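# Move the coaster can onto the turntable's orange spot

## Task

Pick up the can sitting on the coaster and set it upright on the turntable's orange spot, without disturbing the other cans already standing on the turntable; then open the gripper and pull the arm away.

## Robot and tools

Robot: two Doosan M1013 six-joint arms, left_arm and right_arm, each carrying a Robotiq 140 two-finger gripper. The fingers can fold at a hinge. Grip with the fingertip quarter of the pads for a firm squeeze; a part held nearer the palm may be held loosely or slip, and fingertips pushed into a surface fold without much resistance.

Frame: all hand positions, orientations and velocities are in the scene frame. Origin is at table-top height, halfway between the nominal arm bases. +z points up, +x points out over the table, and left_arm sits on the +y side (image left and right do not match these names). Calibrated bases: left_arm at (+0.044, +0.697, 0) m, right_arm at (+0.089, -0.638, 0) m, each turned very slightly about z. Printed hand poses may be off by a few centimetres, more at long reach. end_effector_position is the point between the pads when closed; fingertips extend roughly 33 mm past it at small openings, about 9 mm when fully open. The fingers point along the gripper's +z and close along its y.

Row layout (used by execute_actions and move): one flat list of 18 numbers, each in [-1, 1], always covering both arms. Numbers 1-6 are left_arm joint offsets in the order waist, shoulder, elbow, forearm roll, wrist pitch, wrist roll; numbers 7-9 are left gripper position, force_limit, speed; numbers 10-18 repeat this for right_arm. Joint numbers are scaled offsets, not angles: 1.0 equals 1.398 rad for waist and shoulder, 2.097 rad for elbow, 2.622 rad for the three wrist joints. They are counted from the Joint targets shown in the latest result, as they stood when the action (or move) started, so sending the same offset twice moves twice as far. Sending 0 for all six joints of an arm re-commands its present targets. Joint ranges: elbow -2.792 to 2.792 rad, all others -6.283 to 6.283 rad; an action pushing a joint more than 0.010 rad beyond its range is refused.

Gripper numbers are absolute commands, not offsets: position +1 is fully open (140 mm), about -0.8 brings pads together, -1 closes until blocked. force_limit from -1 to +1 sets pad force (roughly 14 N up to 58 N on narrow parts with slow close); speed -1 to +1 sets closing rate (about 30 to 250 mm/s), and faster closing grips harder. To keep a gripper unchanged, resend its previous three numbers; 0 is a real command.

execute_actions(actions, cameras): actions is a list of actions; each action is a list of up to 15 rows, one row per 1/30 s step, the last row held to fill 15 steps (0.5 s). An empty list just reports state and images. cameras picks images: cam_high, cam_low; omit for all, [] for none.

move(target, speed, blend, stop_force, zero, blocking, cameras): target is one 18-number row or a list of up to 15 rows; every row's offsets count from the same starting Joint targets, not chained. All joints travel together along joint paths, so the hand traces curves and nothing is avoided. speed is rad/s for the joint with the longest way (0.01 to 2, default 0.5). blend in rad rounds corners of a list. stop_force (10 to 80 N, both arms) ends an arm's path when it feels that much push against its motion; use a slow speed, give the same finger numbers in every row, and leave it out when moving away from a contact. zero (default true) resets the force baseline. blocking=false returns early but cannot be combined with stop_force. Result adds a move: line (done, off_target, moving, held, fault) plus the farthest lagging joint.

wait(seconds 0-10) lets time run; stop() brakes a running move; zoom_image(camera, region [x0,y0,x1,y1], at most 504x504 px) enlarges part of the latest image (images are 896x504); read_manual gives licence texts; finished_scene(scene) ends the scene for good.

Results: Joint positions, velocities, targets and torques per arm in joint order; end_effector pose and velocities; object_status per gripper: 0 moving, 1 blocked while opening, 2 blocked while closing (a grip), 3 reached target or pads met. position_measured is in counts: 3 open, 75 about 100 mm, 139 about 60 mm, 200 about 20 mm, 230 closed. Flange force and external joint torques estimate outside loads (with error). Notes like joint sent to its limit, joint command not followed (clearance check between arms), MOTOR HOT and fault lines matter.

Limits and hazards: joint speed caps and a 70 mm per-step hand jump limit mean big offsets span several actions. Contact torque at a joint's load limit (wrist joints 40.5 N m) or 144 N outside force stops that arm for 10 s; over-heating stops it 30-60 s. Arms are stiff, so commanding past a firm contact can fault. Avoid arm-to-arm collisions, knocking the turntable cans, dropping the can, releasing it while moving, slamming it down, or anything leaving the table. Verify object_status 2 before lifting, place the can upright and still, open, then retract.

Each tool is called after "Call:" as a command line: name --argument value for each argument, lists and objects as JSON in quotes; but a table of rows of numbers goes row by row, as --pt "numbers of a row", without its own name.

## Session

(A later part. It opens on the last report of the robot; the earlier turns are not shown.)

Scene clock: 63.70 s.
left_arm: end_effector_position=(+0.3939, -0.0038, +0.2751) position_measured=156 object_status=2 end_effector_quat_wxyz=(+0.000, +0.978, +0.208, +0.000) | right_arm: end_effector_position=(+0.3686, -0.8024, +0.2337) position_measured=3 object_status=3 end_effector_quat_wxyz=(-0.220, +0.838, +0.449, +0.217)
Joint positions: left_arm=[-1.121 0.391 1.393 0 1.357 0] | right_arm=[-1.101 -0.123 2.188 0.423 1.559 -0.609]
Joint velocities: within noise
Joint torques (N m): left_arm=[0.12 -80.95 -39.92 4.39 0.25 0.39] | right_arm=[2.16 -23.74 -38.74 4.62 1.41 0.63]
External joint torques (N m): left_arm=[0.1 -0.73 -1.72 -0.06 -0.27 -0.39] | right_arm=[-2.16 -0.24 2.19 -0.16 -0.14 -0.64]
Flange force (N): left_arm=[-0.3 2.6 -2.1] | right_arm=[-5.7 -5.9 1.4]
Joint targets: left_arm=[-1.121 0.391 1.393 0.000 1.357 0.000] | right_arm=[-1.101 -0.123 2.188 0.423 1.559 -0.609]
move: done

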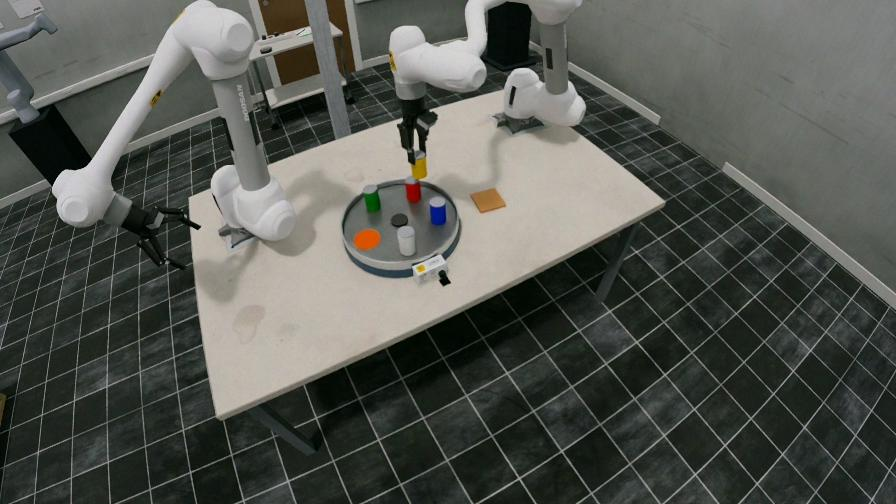

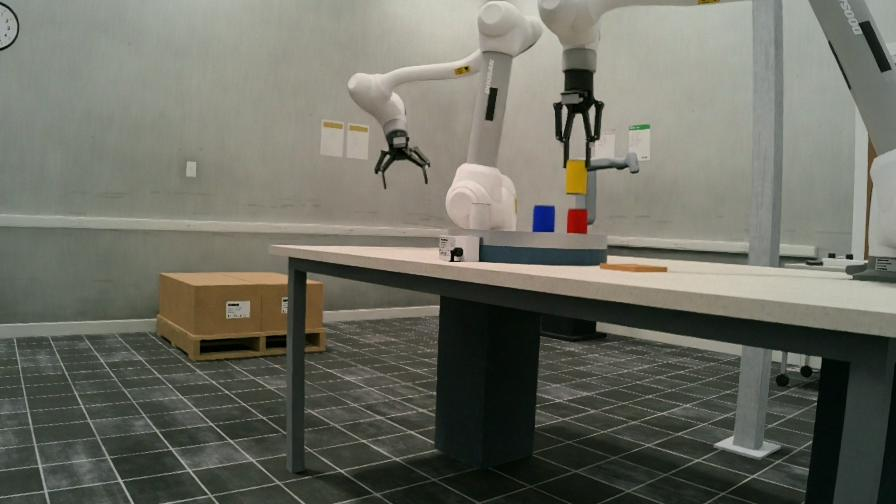

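Call:
wait --seconds 0.05

Scene clock: 66.63 s.
left_arm: end_effector_position=(+0.3939, -0.0039, +0.2751) position_measured=156 object_status=2 end_effector_quat_wxyz=(+0.000, +0.978, +0.208, +0.000) | right_arm: end_effector_position=(+0.3686, -0.8024, +0.2337) position_measured=3 object_status=3 end_effector_quat_wxyz=(-0.220, +0.838, +0.449, +0.217)
Joint positions: left_arm=[-1.121 0.391 1.393 0 1.357 0] | right_arm=[-1.101 -0.123 2.188 0.423 1.559 -0.609]
Joint velocities: within noise
Joint torques (N m): left_arm=[1.29 -80.92 -39.95 4.41 0.22 0.37] | right_arm=[2.02 -23.69 -38.73 4.65 1.45 0.67]
External joint torques (N m): left_arm=[-1.58 -0.15 -1.36 -0.14 -0.22 -0.37] | right_arm=[-2.04 -0.32 1.93 -0.16 -0.18 -0.68]
Flange force (N): left_arm=[-2.4 2.7 -1.5] | right_arm=[-5.5 -5.6 1.2]
Joint targets: left_arm=[-1.121 0.391 1.393 0.000 1.357 0.000] | right_arm=[-1.101 -0.123 2.188 0.423 1.559 -0.609]
Tool commands: left_gripper/position=-1.0 left_gripper/force_limit=+0.0 left_gripper/speed=-1.0 right_gripper/position=+1.0 right_gripper/force_limit=+1.0 right_gripper/speed=+1.0
wait: 0.07 s; at rest from the start

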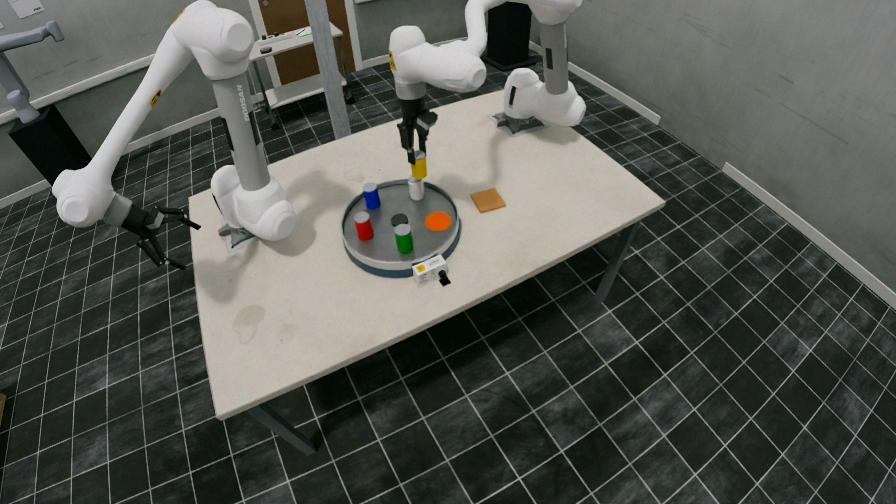

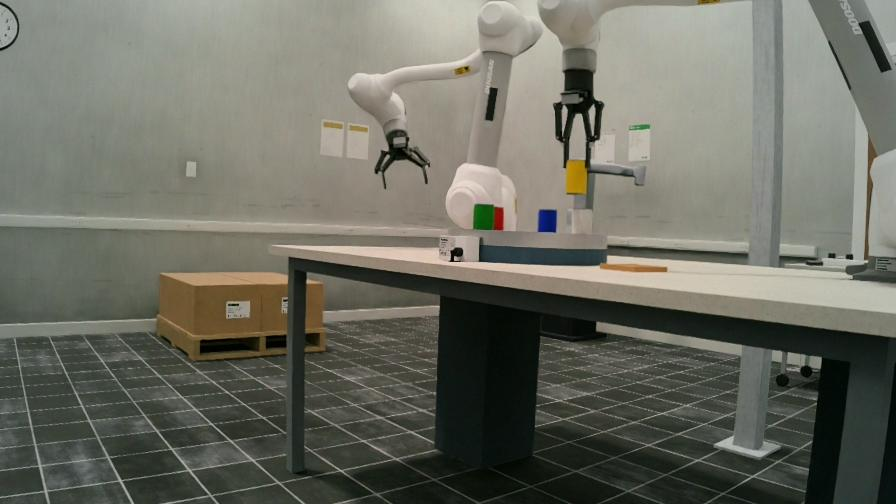

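Call:
zoom_image --camera "cam_high" --region '[330, 100, 490, 290]'

Call:
zoom_image --camera "cam_low" --region '[430, 120, 640, 290]'

Scaled by 2.653 from the camera's 896x504 image, which has a finer 1280x720 frame.

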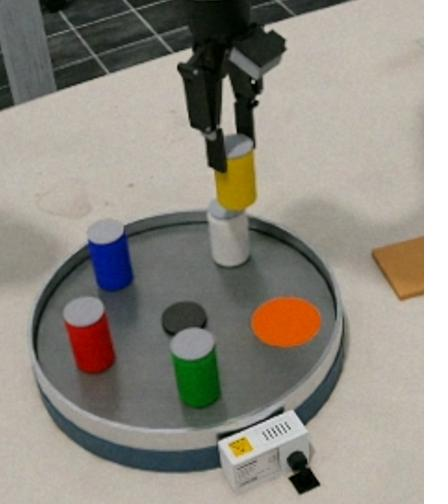

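Scaled by 2.400 from the camera's 896x504 image, which has a finer 1280x720 frame.

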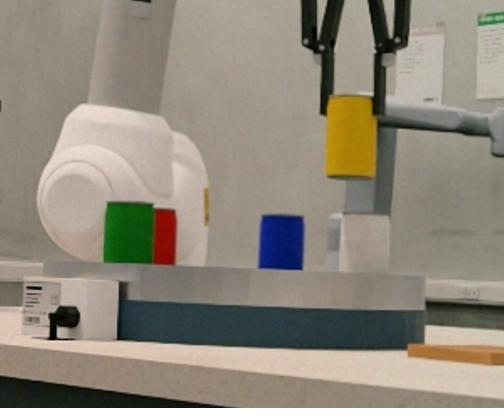

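Call:
wait --seconds 0.0 --cameras '[]'

Scene clock: 71.60 s.
left_arm: end_effector_position=(+0.3939, -0.0039, +0.2751) position_measured=156 object_status=2 end_effector_quat_wxyz=(+0.000, +0.978, +0.208, +0.000) | right_arm: end_effector_position=(+0.3686, -0.8024, +0.2337) position_measured=3 object_status=3 end_effector_quat_wxyz=(-0.220, +0.838, +0.449, +0.217)
Joint positions: left_arm=[-1.121 0.391 1.393 0 1.357 0] | right_arm=[-1.101 -0.123 2.188 0.423 1.559 -0.609]
Joint velocities: within noise
Joint torques (N m): left_arm=[1.04 -81 -39.91 4.43 0.21 0.37] | right_arm=[2.43 -23.3 -38.72 4.65 1.42 0.59]
External joint torques (N m): left_arm=[-0.98 -0.34 -1.5 -0.13 -0.21 -0.37] | right_arm=[-2.42 -0.48 2.22 -0.2 -0.14 -0.6]
Flange force (N): left_arm=[-1.6 2.8 -1.8] | right_arm=[-5.9 -6.6 1.2]
Joint targets: left_arm=[-1.121 0.391 1.393 0.000 1.357 0.000] | right_arm=[-1.101 -0.123 2.188 0.423 1.559 -0.609]
Tool commands: left_gripper/position=-1.0 left_gripper/force_limit=+0.0 left_gripper/speed=-1.0 right_gripper/position=+1.0 right_gripper/force_limit=+1.0 right_gripper/speed=+1.0
No camera images: "cameras" was empty.

Call:
wait --seconds 3.5

Call:
zoom_image --camera "cam_high" --region '[370, 120, 490, 240]'

Call:
wait --seconds 0.1

Call:
zoom_image --camera "cam_high" --region '[370, 120, 490, 240]'

Call:
wait --seconds 0.1

Call:
zoom_image --camera "cam_high" --region '[370, 120, 490, 240]'

Scene clock: 75.40 s.
left_arm: end_effector_position=(+0.3939, -0.0039, +0.2751) position_measured=156 object_status=2 end_effector_quat_wxyz=(+0.000, +0.978, +0.208, +0.000) | right_arm: end_effector_position=(+0.3686, -0.8024, +0.2337) position_measured=3 object_status=3 end_effector_quat_wxyz=(-0.220, +0.838, +0.449, +0.217)
Joint positions: left_arm=[-1.121 0.391 1.393 0 1.357 0] | right_arm=[-1.101 -0.123 2.188 0.423 1.559 -0.609]
Joint velocities: within noise
Joint torques (N m): left_arm=[1.11 -81.08 -39.92 4.41 0.19 0.42] | right_arm=[2.25 -23.82 -38.85 4.66 1.45 0.64]
External joint torques (N m): left_arm=[-1.17 -0.29 -1.6 -0.1 -0.2 -0.42] | right_arm=[-2.19 -0.14 2.41 -0.22 -0.17 -0.65]
Flange force (N): left_arm=[-1.9 3.1 -1.9] | right_arm=[-6.0 -6.0 1.8]
Joint targets: left_arm=[-1.121 0.391 1.393 0.000 1.357 0.000] | right_arm=[-1.101 -0.123 2.188 0.423 1.559 -0.609]
Tool commands: left_gripper/position=-1.0 left_gripper/force_limit=+0.0 left_gripper/speed=-1.0 right_gripper/position=+1.0 right_gripper/force_limit=+1.0 right_gripper/speed=+1.0
wait: 3.50 s; at rest from the start

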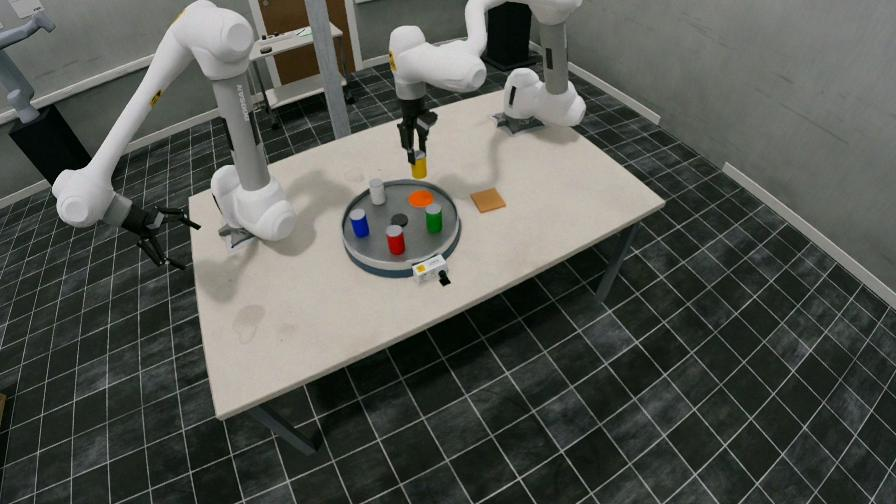

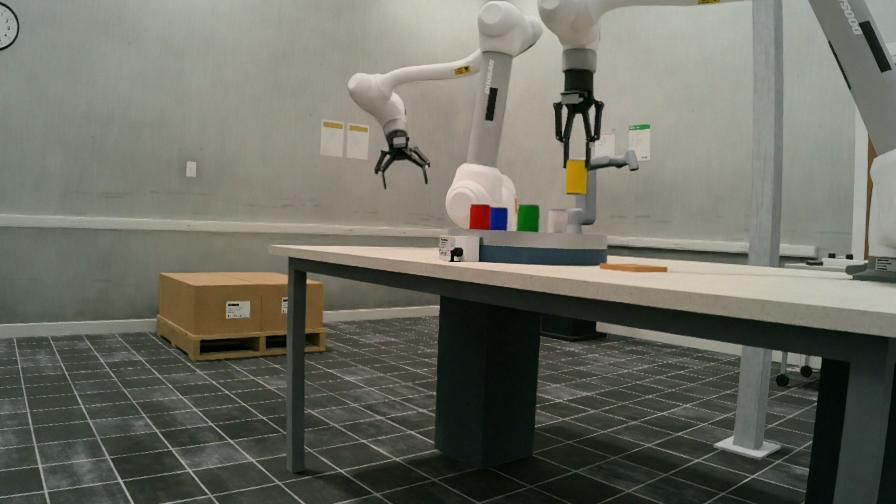

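Scaled by 4.200 from the camera's 896x504 image, which has a finer 1280x720 frame.

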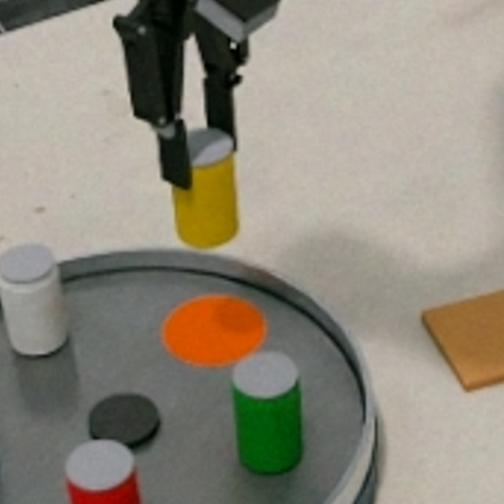

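Scene clock: 75.50 s.
left_arm: end_effector_position=(+0.3939, -0.0039, +0.2751) position_measured=156 object_status=2 end_effector_quat_wxyz=(+0.000, +0.978, +0.208, +0.000) | right_arm: end_effector_position=(+0.3686, -0.8024, +0.2337) position_measured=3 object_status=3 end_effector_quat_wxyz=(-0.220, +0.838, +0.449, +0.217)
Joint positions: left_arm=[-1.121 0.391 1.393 0 1.357 0] | right_arm=[-1.101 -0.123 2.188 0.423 1.559 -0.609]
Joint velocities: within noise
Joint torques (N m): left_arm=[1.07 -81.16 -39.85 4.42 0.21 0.38] | right_arm=[1.99 -23.71 -38.77 4.65 1.44 0.66]
External joint torques (N m): left_arm=[-1.09 -0.34 -1.71 -0.1 -0.22 -0.38] | right_arm=[-2.02 -0.1 2.08 -0.17 -0.17 -0.67]
Flange force (N): left_arm=[-1.7 3.2 -2.0] | right_arm=[-5.7 -5.4 1.4]
Joint targets: left_arm=[-1.121 0.391 1.393 0.000 1.357 0.000] | right_arm=[-1.101 -0.123 2.188 0.423 1.559 -0.609]
Tool commands: left_gripper/position=-1.0 left_gripper/force_limit=+0.0 left_gripper/speed=-1.0 right_gripper/position=+1.0 right_gripper/force_limit=+1.0 right_gripper/speed=+1.0
wait: 0.10 s; no rest

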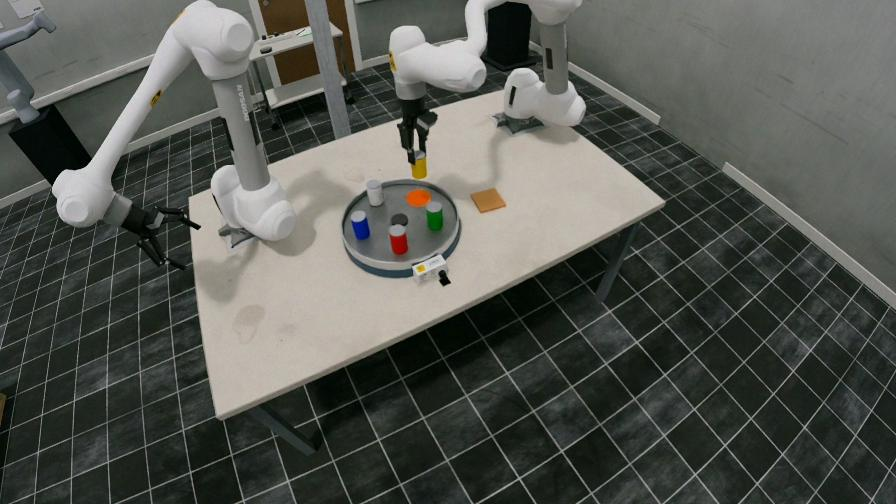

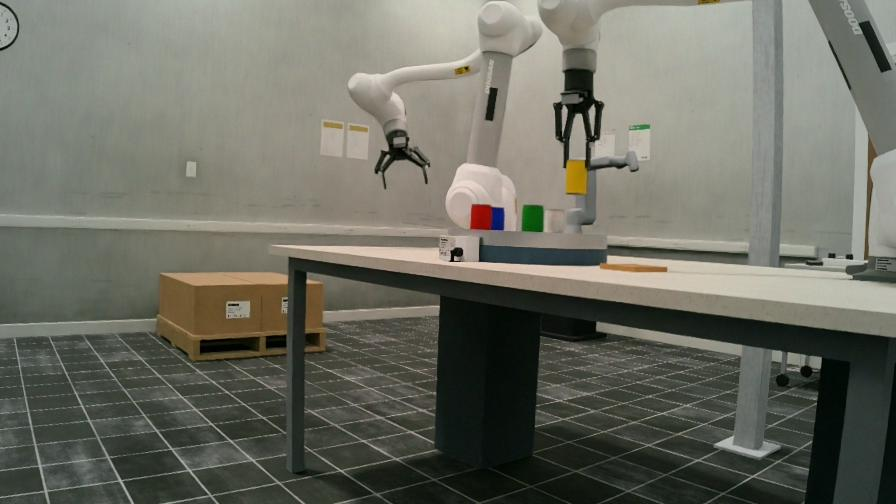

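Scaled by 4.200 from the camera's 896x504 image, which has a finer 1280x720 frame.

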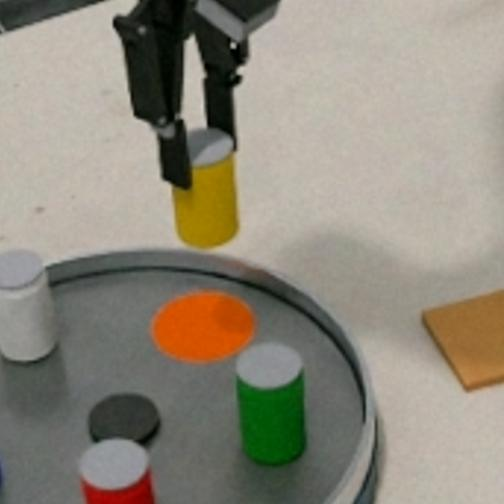

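Scene clock: 75.60 s.
left_arm: end_effector_position=(+0.3939, -0.0039, +0.2751) position_measured=156 object_status=2 end_effector_quat_wxyz=(+0.000, +0.978, +0.208, +0.000) | right_arm: end_effector_position=(+0.3686, -0.8024, +0.2337) position_measured=3 object_status=3 end_effector_quat_wxyz=(-0.220, +0.838, +0.449, +0.217)
Joint positions: left_arm=[-1.121 0.391 1.393 0 1.357 0] | right_arm=[-1.101 -0.123 2.188 0.423 1.559 -0.609]
Joint velocities: within noise
Joint torques (N m): left_arm=[1.16 -80.97 -39.93 4.41 0.18 0.37] | right_arm=[2.03 -23.92 -38.79 4.63 1.47 0.61]
External joint torques (N m): left_arm=[-1.05 -0.25 -1.4 -0.12 -0.18 -0.37] | right_arm=[-2.07 0.11 2.24 -0.16 -0.19 -0.62]
Flange force (N): left_arm=[-1.7 2.7 -1.6] | right_arm=[-5.9 -5.2 1.7]
Joint targets: left_arm=[-1.121 0.391 1.393 0.000 1.357 0.000] | right_arm=[-1.101 -0.123 2.188 0.423 1.559 -0.609]
Tool commands: left_gripper/position=-1.0 left_gripper/force_limit=+0.0 left_gripper/speed=-1.0 right_gripper/position=+1.0 right_gripper/force_limit=+1.0 right_gripper/speed=+1.0
wait: 0.10 s; no rest

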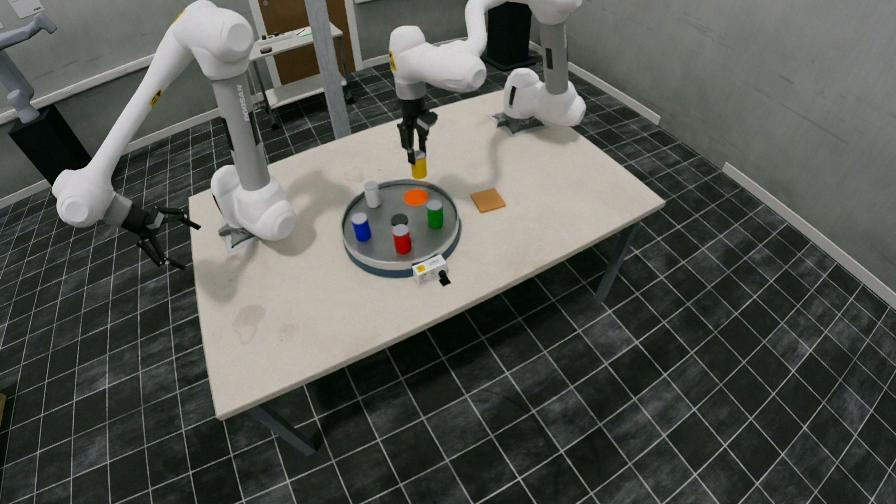

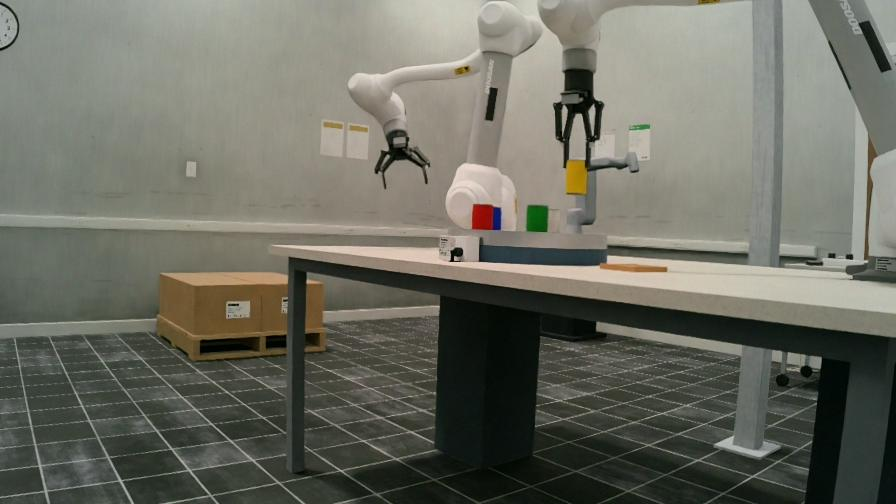

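Scaled by 4.200 from the camera's 896x504 image, which has a finer 1280x720 frame.

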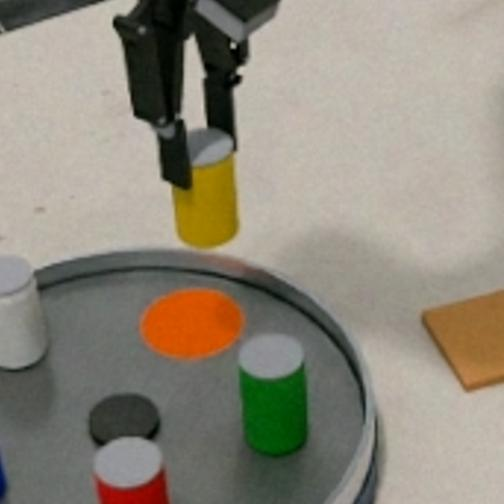

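Call:
zoom_image --camera "cam_high" --region '[400, 145, 440, 185]'

Call:
zoom_image --camera "cam_low" --region '[555, 150, 600, 240]'

Scaled by 12.600 from the camera's 896x504 image, which has a finer 1280x720 frame.

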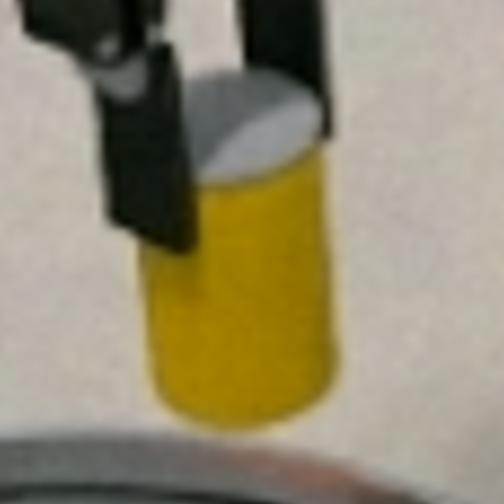

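Scaled by 5.600 from the camera's 896x504 image, which has a finer 1280x720 frame.

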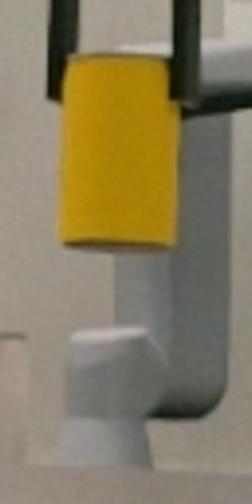

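Call:
move --target '[-0.000575, -0.000285, 0.021326, 0.0, -0.016904, 0.0, -1.0, 0.0, -1.0, 0.0, 0.0, 0.0, 0.0, 0.0, 0.00763, 0.7, 1.0, -1.0]' --speed 0.06 --blocking false --cameras '[]'

Call:
wait --seconds 0.2 --cameras '[]'

Call:
wait --seconds 1.5 --cameras '[]'

Scene clock: 82.63 s.
left_arm: end_effector_position=(+0.3923, -0.0011, +0.2618) position_measured=156 object_status=2 end_effector_quat_wxyz=(+0.000, +0.978, +0.208, +0.000) end_effector_velocity=(-0.004, +0.006, -0.031) end_effector_angular_velocity=(-0.002, -0.001, -0.001) | right_arm: end_effector_position=(+0.3686, -0.8024, +0.2337) position_measured=24 object_status=0 end_effector_quat_wxyz=(-0.221, +0.841, +0.444, +0.216) end_effector_velocity=(+0.000, +0.000, +0.000) end_effector_angular_velocity=(+0.003, +0.016, -0.022)
Joint positions: left_arm=[-1.121 0.391 1.418 0 1.333 0] | right_arm=[-1.101 -0.123 2.188 0.423 1.559 -0.598]
Joint velocities: left_arm=[-0.001 -0.001 0.058 0 -0.059 0] | right_arm=[0 0 0 -0.001 -0.001 0.027]
Joint torques (N m): left_arm=[0.03 -80.53 -40.09 4.41 0.23 0.39] | right_arm=[2.02 -23.92 -38.73 4.65 1.45 0.8]
External joint torques (N m): left_arm=[0.13 -0.61 -1.13 -0.13 -0.24 -0.39] | right_arm=[-1.97 0.06 2.24 -0.19 -0.17 -0.81]
Flange force (N): left_arm=[-0.3 1.4 -1.3] | right_arm=[-6.1 -5.2 1.7]
Joint targets: left_arm=[-1.121 0.391 1.422 0.000 1.328 0.000] | right_arm=[-1.101 -0.123 2.188 0.423 1.559 -0.596]
Tool commands: left_gripper/position=-1.0 left_gripper/force_limit=+0.0 left_gripper/speed=-1.0 right_gripper/position=+0.7 right_gripper/force_limit=+1.0 right_gripper/speed=-1.0
move: running; left_arm: the elbow is farthest, 0.020 rad from its target
No camera images: "cameras" was empty.

Scene clock: 82.83 s.
left_arm: end_effector_position=(+0.3915, +0.0003, +0.2555) position_measured=156 object_status=2 end_effector_quat_wxyz=(+0.000, +0.978, +0.208, +0.000) end_effector_velocity=(-0.004, +0.006, -0.031) end_effector_angular_velocity=(-0.003, -0.001, -0.002) | right_arm: end_effector_position=(+0.3686, -0.8024, +0.2337) position_measured=33 object_status=0 end_effector_quat_wxyz=(-0.222, +0.842, +0.442, +0.216) end_effector_velocity=(+0.000, -0.001, +0.000) end_effector_angular_velocity=(+0.003, +0.015, -0.021)
Joint positions: left_arm=[-1.122 0.39 1.429 0 1.321 0] | right_arm=[-1.101 -0.123 2.188 0.423 1.559 -0.593]
Joint velocities: left_arm=[-0.002 -0.001 0.058 0 -0.06 0] | right_arm=[-0.001 0 -0.001 -0.001 0 0.025]
Joint torques (N m): left_arm=[2.42 -80.43 -40.19 4.37 -0.33 0.36] | right_arm=[1.84 -23.71 -38.65 4.68 1.42 0.55]
External joint torques (N m): left_arm=[-2.31 -0.51 -0.82 -0.11 0.33 -0.36] | right_arm=[-1.88 -0.34 1.87 -0.18 -0.15 -0.56]
Flange force (N): left_arm=[-3.4 1.3 -1.8] | right_arm=[-5.0 -5.2 1.2]
Joint targets: left_arm=[-1.122 0.390 1.434 0.000 1.317 0.000] | right_arm=[-1.101 -0.123 2.188 0.423 1.559 -0.591]
Tool commands: left_gripper/position=-1.0 left_gripper/force_limit=+0.0 left_gripper/speed=-1.0 right_gripper/position=+0.7 right_gripper/force_limit=+1.0 right_gripper/speed=-1.0
earlier move: running
wait: 0.20 s; no rest
No camera images: "cameras" was empty.

Scene clock: 83.17 s.
left_arm: end_effector_position=(+0.3909, +0.0013, +0.2511) position_measured=156 object_status=2 end_effector_quat_wxyz=(+0.000, +0.978, +0.208, +0.000) | right_arm: end_effector_position=(+0.3686, -0.8024, +0.2337) position_measured=41 object_status=0 end_effector_quat_wxyz=(-0.222, +0.843, +0.440, +0.215)
Joint positions: left_arm=[-1.122 0.39 1.438 0 1.313 0] | right_arm=[-1.101 -0.123 2.188 0.423 1.559 -0.59]
Joint velocities: within noise
Joint torques (N m): left_arm=[1.42 -80.43 -39.26 4.37 0.25 0.39] | right_arm=[2.28 -24.03 -38.77 4.64 1.43 0.7]
External joint torques (N m): left_arm=[-1.53 -0.63 -1.9 -0.1 -0.26 -0.39] | right_arm=[-2.26 0.16 2.19 -0.17 -0.14 -0.71]
Flange force (N): left_arm=[-2.3 3.1 -2.2] | right_arm=[-6.6 -5.3 1.3]
Joint targets: left_arm=[-1.122 0.390 1.438 0.000 1.313 0.000] | right_arm=[-1.101 -0.123 2.188 0.423 1.559 -0.589]
Tool commands: left_gripper/position=-1.0 left_gripper/force_limit=+0.0 left_gripper/speed=-1.0 right_gripper/position=+0.7 right_gripper/force_limit=+1.0 right_gripper/speed=-1.0
earlier move: done
wait: 0.33 of 1.5 s (the move ended)
No camera images: "cameras" was empty.

Call:
wait --seconds 0.0 --cameras '[]'

Scene clock: 83.60 s.
left_arm: end_effector_position=(+0.3909, +0.0013, +0.2511) position_measured=156 object_status=2 end_effector_quat_wxyz=(+0.000, +0.978, +0.208, +0.000) | right_arm: end_effector_position=(+0.3686, -0.8024, +0.2337) position_measured=41 object_status=3 end_effector_quat_wxyz=(-0.222, +0.843, +0.440, +0.215)
Joint positions: left_arm=[-1.122 0.39 1.438 0 1.313 0] | right_arm=[-1.101 -0.123 2.188 0.423 1.559 -0.589]
Joint velocities: within noise
Joint torques (N m): left_arm=[1.12 -80.48 -39.49 4.4 0.21 0.41] | right_arm=[2.17 -23.53 -38.73 4.68 1.44 0.66]
External joint torques (N m): left_arm=[-1.27 -0.52 -1.64 -0.14 -0.22 -0.41] | right_arm=[-2.15 -0.53 1.93 -0.19 -0.16 -0.67]
Flange force (N): left_arm=[-2.0 2.7 -1.9] | right_arm=[-5.6 -6.0 1.0]
Joint targets: left_arm=[-1.122 0.390 1.438 0.000 1.313 0.000] | right_arm=[-1.101 -0.123 2.188 0.423 1.559 -0.589]
Tool commands: left_gripper/position=-1.0 left_gripper/force_limit=+0.0 left_gripper/speed=-1.0 right_gripper/position=+0.7 right_gripper/force_limit=+1.0 right_gripper/speed=-1.0
No camera images: "cameras" was empty.

Call:
wait --seconds 0.6 --cameras '["cam_high", "cam_low"]'

Call:
zoom_image --camera "cam_low" --region '[545, 150, 615, 240]'

Call:
zoom_image --camera "cam_high" --region '[390, 140, 450, 220]'

Call:
wait --seconds 1.5 --cameras '["cam_high", "cam_low"]'

Call:
zoom_image --camera "cam_low" --region '[545, 150, 615, 240]'

Call:
zoom_image --camera "cam_high" --region '[390, 140, 450, 220]'

Scene clock: 84.47 s.
left_arm: end_effector_position=(+0.3909, +0.0013, +0.2511) position_measured=156 object_status=2 end_effector_quat_wxyz=(+0.000, +0.978, +0.208, +0.000) | right_arm: end_effector_position=(+0.3686, -0.8024, +0.2337) position_measured=41 object_status=3 end_effector_quat_wxyz=(-0.222, +0.843, +0.440, +0.215)
Joint positions: left_arm=[-1.122 0.39 1.438 0 1.313 0] | right_arm=[-1.101 -0.123 2.188 0.423 1.559 -0.589]
Joint velocities: within noise
Joint torques (N m): left_arm=[1.29 -80.83 -39.51 4.37 0.21 0.37] | right_arm=[2.37 -23.61 -38.82 4.62 1.46 0.63]
External joint torques (N m): left_arm=[-1.35 0.12 -1.46 -0.12 -0.22 -0.37] | right_arm=[-2.31 -0.25 2.29 -0.15 -0.18 -0.64]
Flange force (N): left_arm=[-2.1 3.3 -1.4] | right_arm=[-6.2 -6.0 1.5]
Joint targets: left_arm=[-1.122 0.390 1.438 0.000 1.313 0.000] | right_arm=[-1.101 -0.123 2.188 0.423 1.559 -0.589]
Tool commands: left_gripper/position=-1.0 left_gripper/force_limit=+0.0 left_gripper/speed=-1.0 right_gripper/position=+0.7 right_gripper/force_limit=+1.0 right_gripper/speed=-1.0
wait: 0.60 s; at rest from the start

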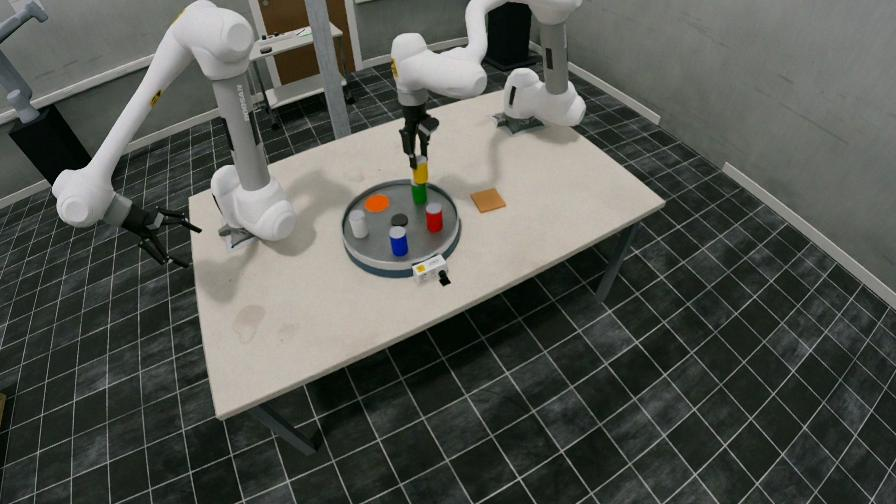

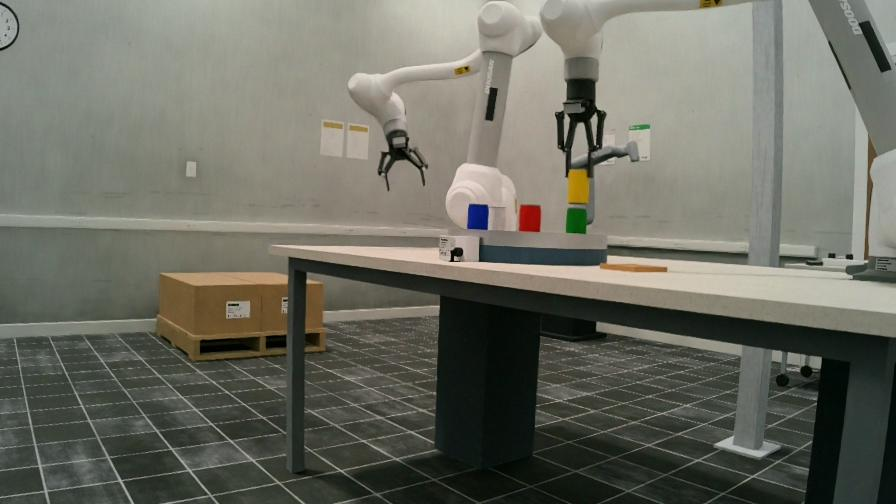

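Scaled by 5.600 from the camera's 896x504 image, which has a finer 1280x720 frame.

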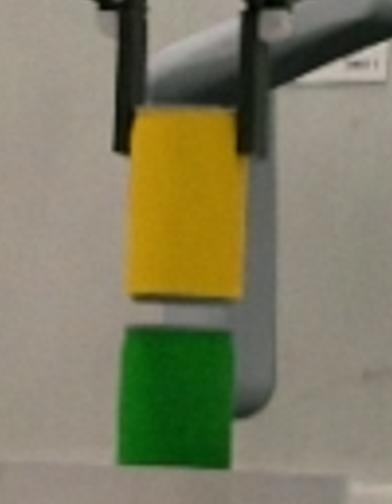

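Scaled by 6.300 from the camera's 896x504 image, which has a finer 1280x720 frame.

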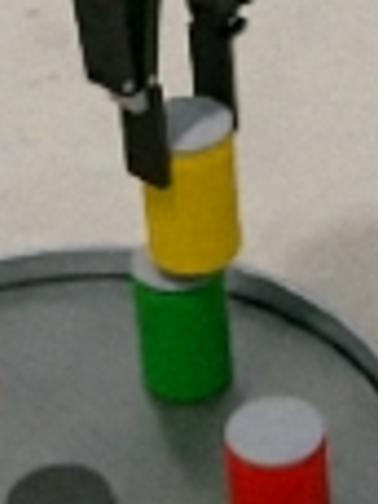

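Scene clock: 85.97 s.
left_arm: end_effector_position=(+0.3909, +0.0013, +0.2511) position_measured=156 object_status=2 end_effector_quat_wxyz=(+0.000, +0.978, +0.208, +0.000) | right_arm: end_effector_position=(+0.3686, -0.8024, +0.2337) position_measured=41 object_status=3 end_effector_quat_wxyz=(-0.222, +0.843, +0.440, +0.215)
Joint positions: left_arm=[-1.122 0.39 1.438 0 1.313 0] | right_arm=[-1.101 -0.123 2.188 0.423 1.559 -0.589]
Joint velocities: within noise
Joint torques (N m): left_arm=[1.21 -80.45 -39.37 4.34 0.22 0.39] | right_arm=[2.2 -23.85 -38.77 4.66 1.44 0.6]
External joint torques (N m): left_arm=[-1.38 -0.42 -1.73 -0.08 -0.24 -0.39] | right_arm=[-2.22 -0.08 2.07 -0.17 -0.16 -0.61]
Flange force (N): left_arm=[-2.1 3.1 -1.9] | right_arm=[-6.0 -5.4 1.2]
Joint targets: left_arm=[-1.122 0.390 1.438 0.000 1.313 0.000] | right_arm=[-1.101 -0.123 2.188 0.423 1.559 -0.589]
Tool commands: left_gripper/position=-1.0 left_gripper/force_limit=+0.0 left_gripper/speed=-1.0 right_gripper/position=+0.7 right_gripper/force_limit=+1.0 right_gripper/speed=-1.0
wait: 1.50 s; at rest by 0.17 s

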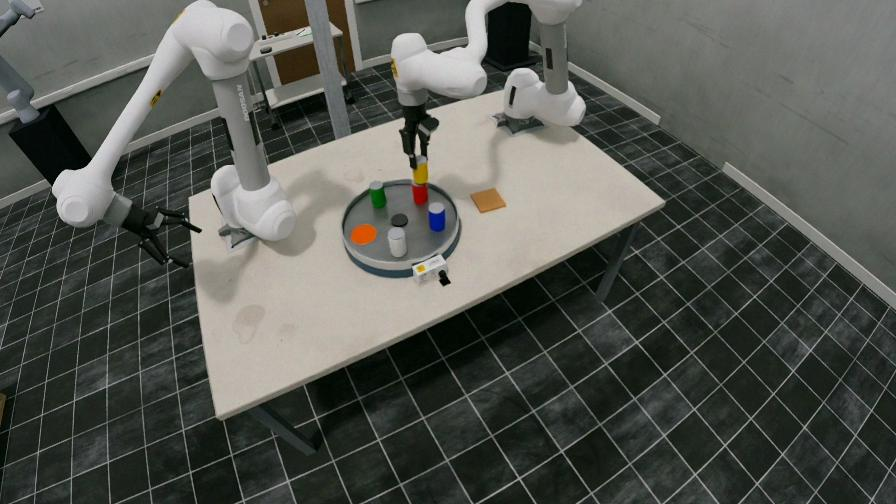

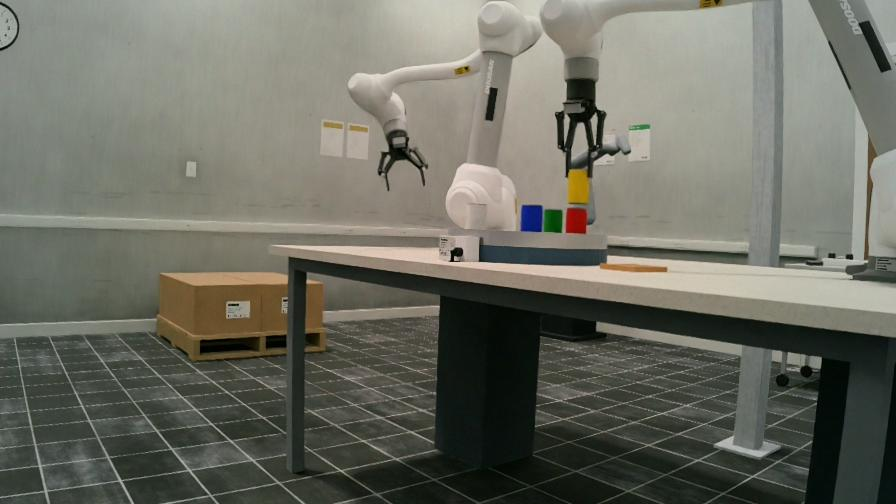

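Scaled by 5.600 from the camera's 896x504 image, which has a finer 1280x720 frame.

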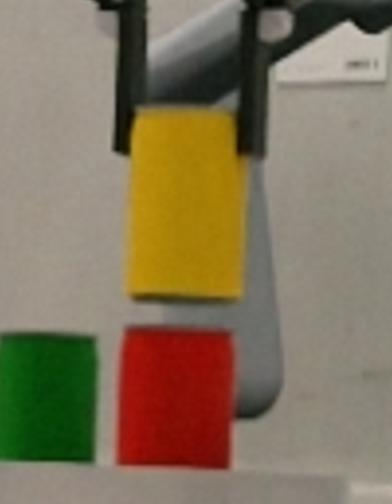

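Scaled by 6.300 from the camera's 896x504 image, which has a finer 1280x720 frame.

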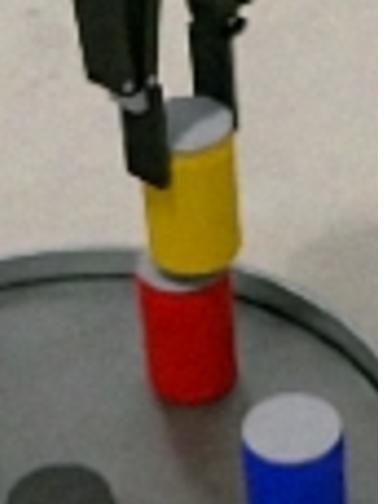

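Call:
wait --seconds 0.0 --cameras '[]'

Scene clock: 91.50 s.
left_arm: end_effector_position=(+0.3909, +0.0013, +0.2511) position_measured=156 object_status=2 end_effector_quat_wxyz=(+0.000, +0.978, +0.208, +0.000) | right_arm: end_effector_position=(+0.3686, -0.8024, +0.2337) position_measured=41 object_status=3 end_effector_quat_wxyz=(-0.222, +0.843, +0.440, +0.215)
Joint positions: left_arm=[-1.122 0.39 1.438 0 1.313 0] | right_arm=[-1.101 -0.123 2.188 0.423 1.559 -0.589]
Joint velocities: within noise
Joint torques (N m): left_arm=[1.29 -80.64 -39.51 4.37 0.17 0.39] | right_arm=[2.13 -23.69 -38.69 4.67 1.47 0.61]
External joint torques (N m): left_arm=[-1.3 -0.37 -1.62 -0.1 -0.19 -0.39] | right_arm=[-2.26 -0.13 2.06 -0.2 -0.19 -0.62]
Flange force (N): left_arm=[-2.0 3.0 -1.9] | right_arm=[-6.1 -5.5 1.2]
Joint targets: left_arm=[-1.122 0.390 1.438 0.000 1.313 0.000] | right_arm=[-1.101 -0.123 2.188 0.423 1.559 -0.589]
Tool commands: left_gripper/position=-1.0 left_gripper/force_limit=+0.0 left_gripper/speed=-1.0 right_gripper/position=+0.7 right_gripper/force_limit=+1.0 right_gripper/speed=-1.0
No camera images: "cameras" was empty.


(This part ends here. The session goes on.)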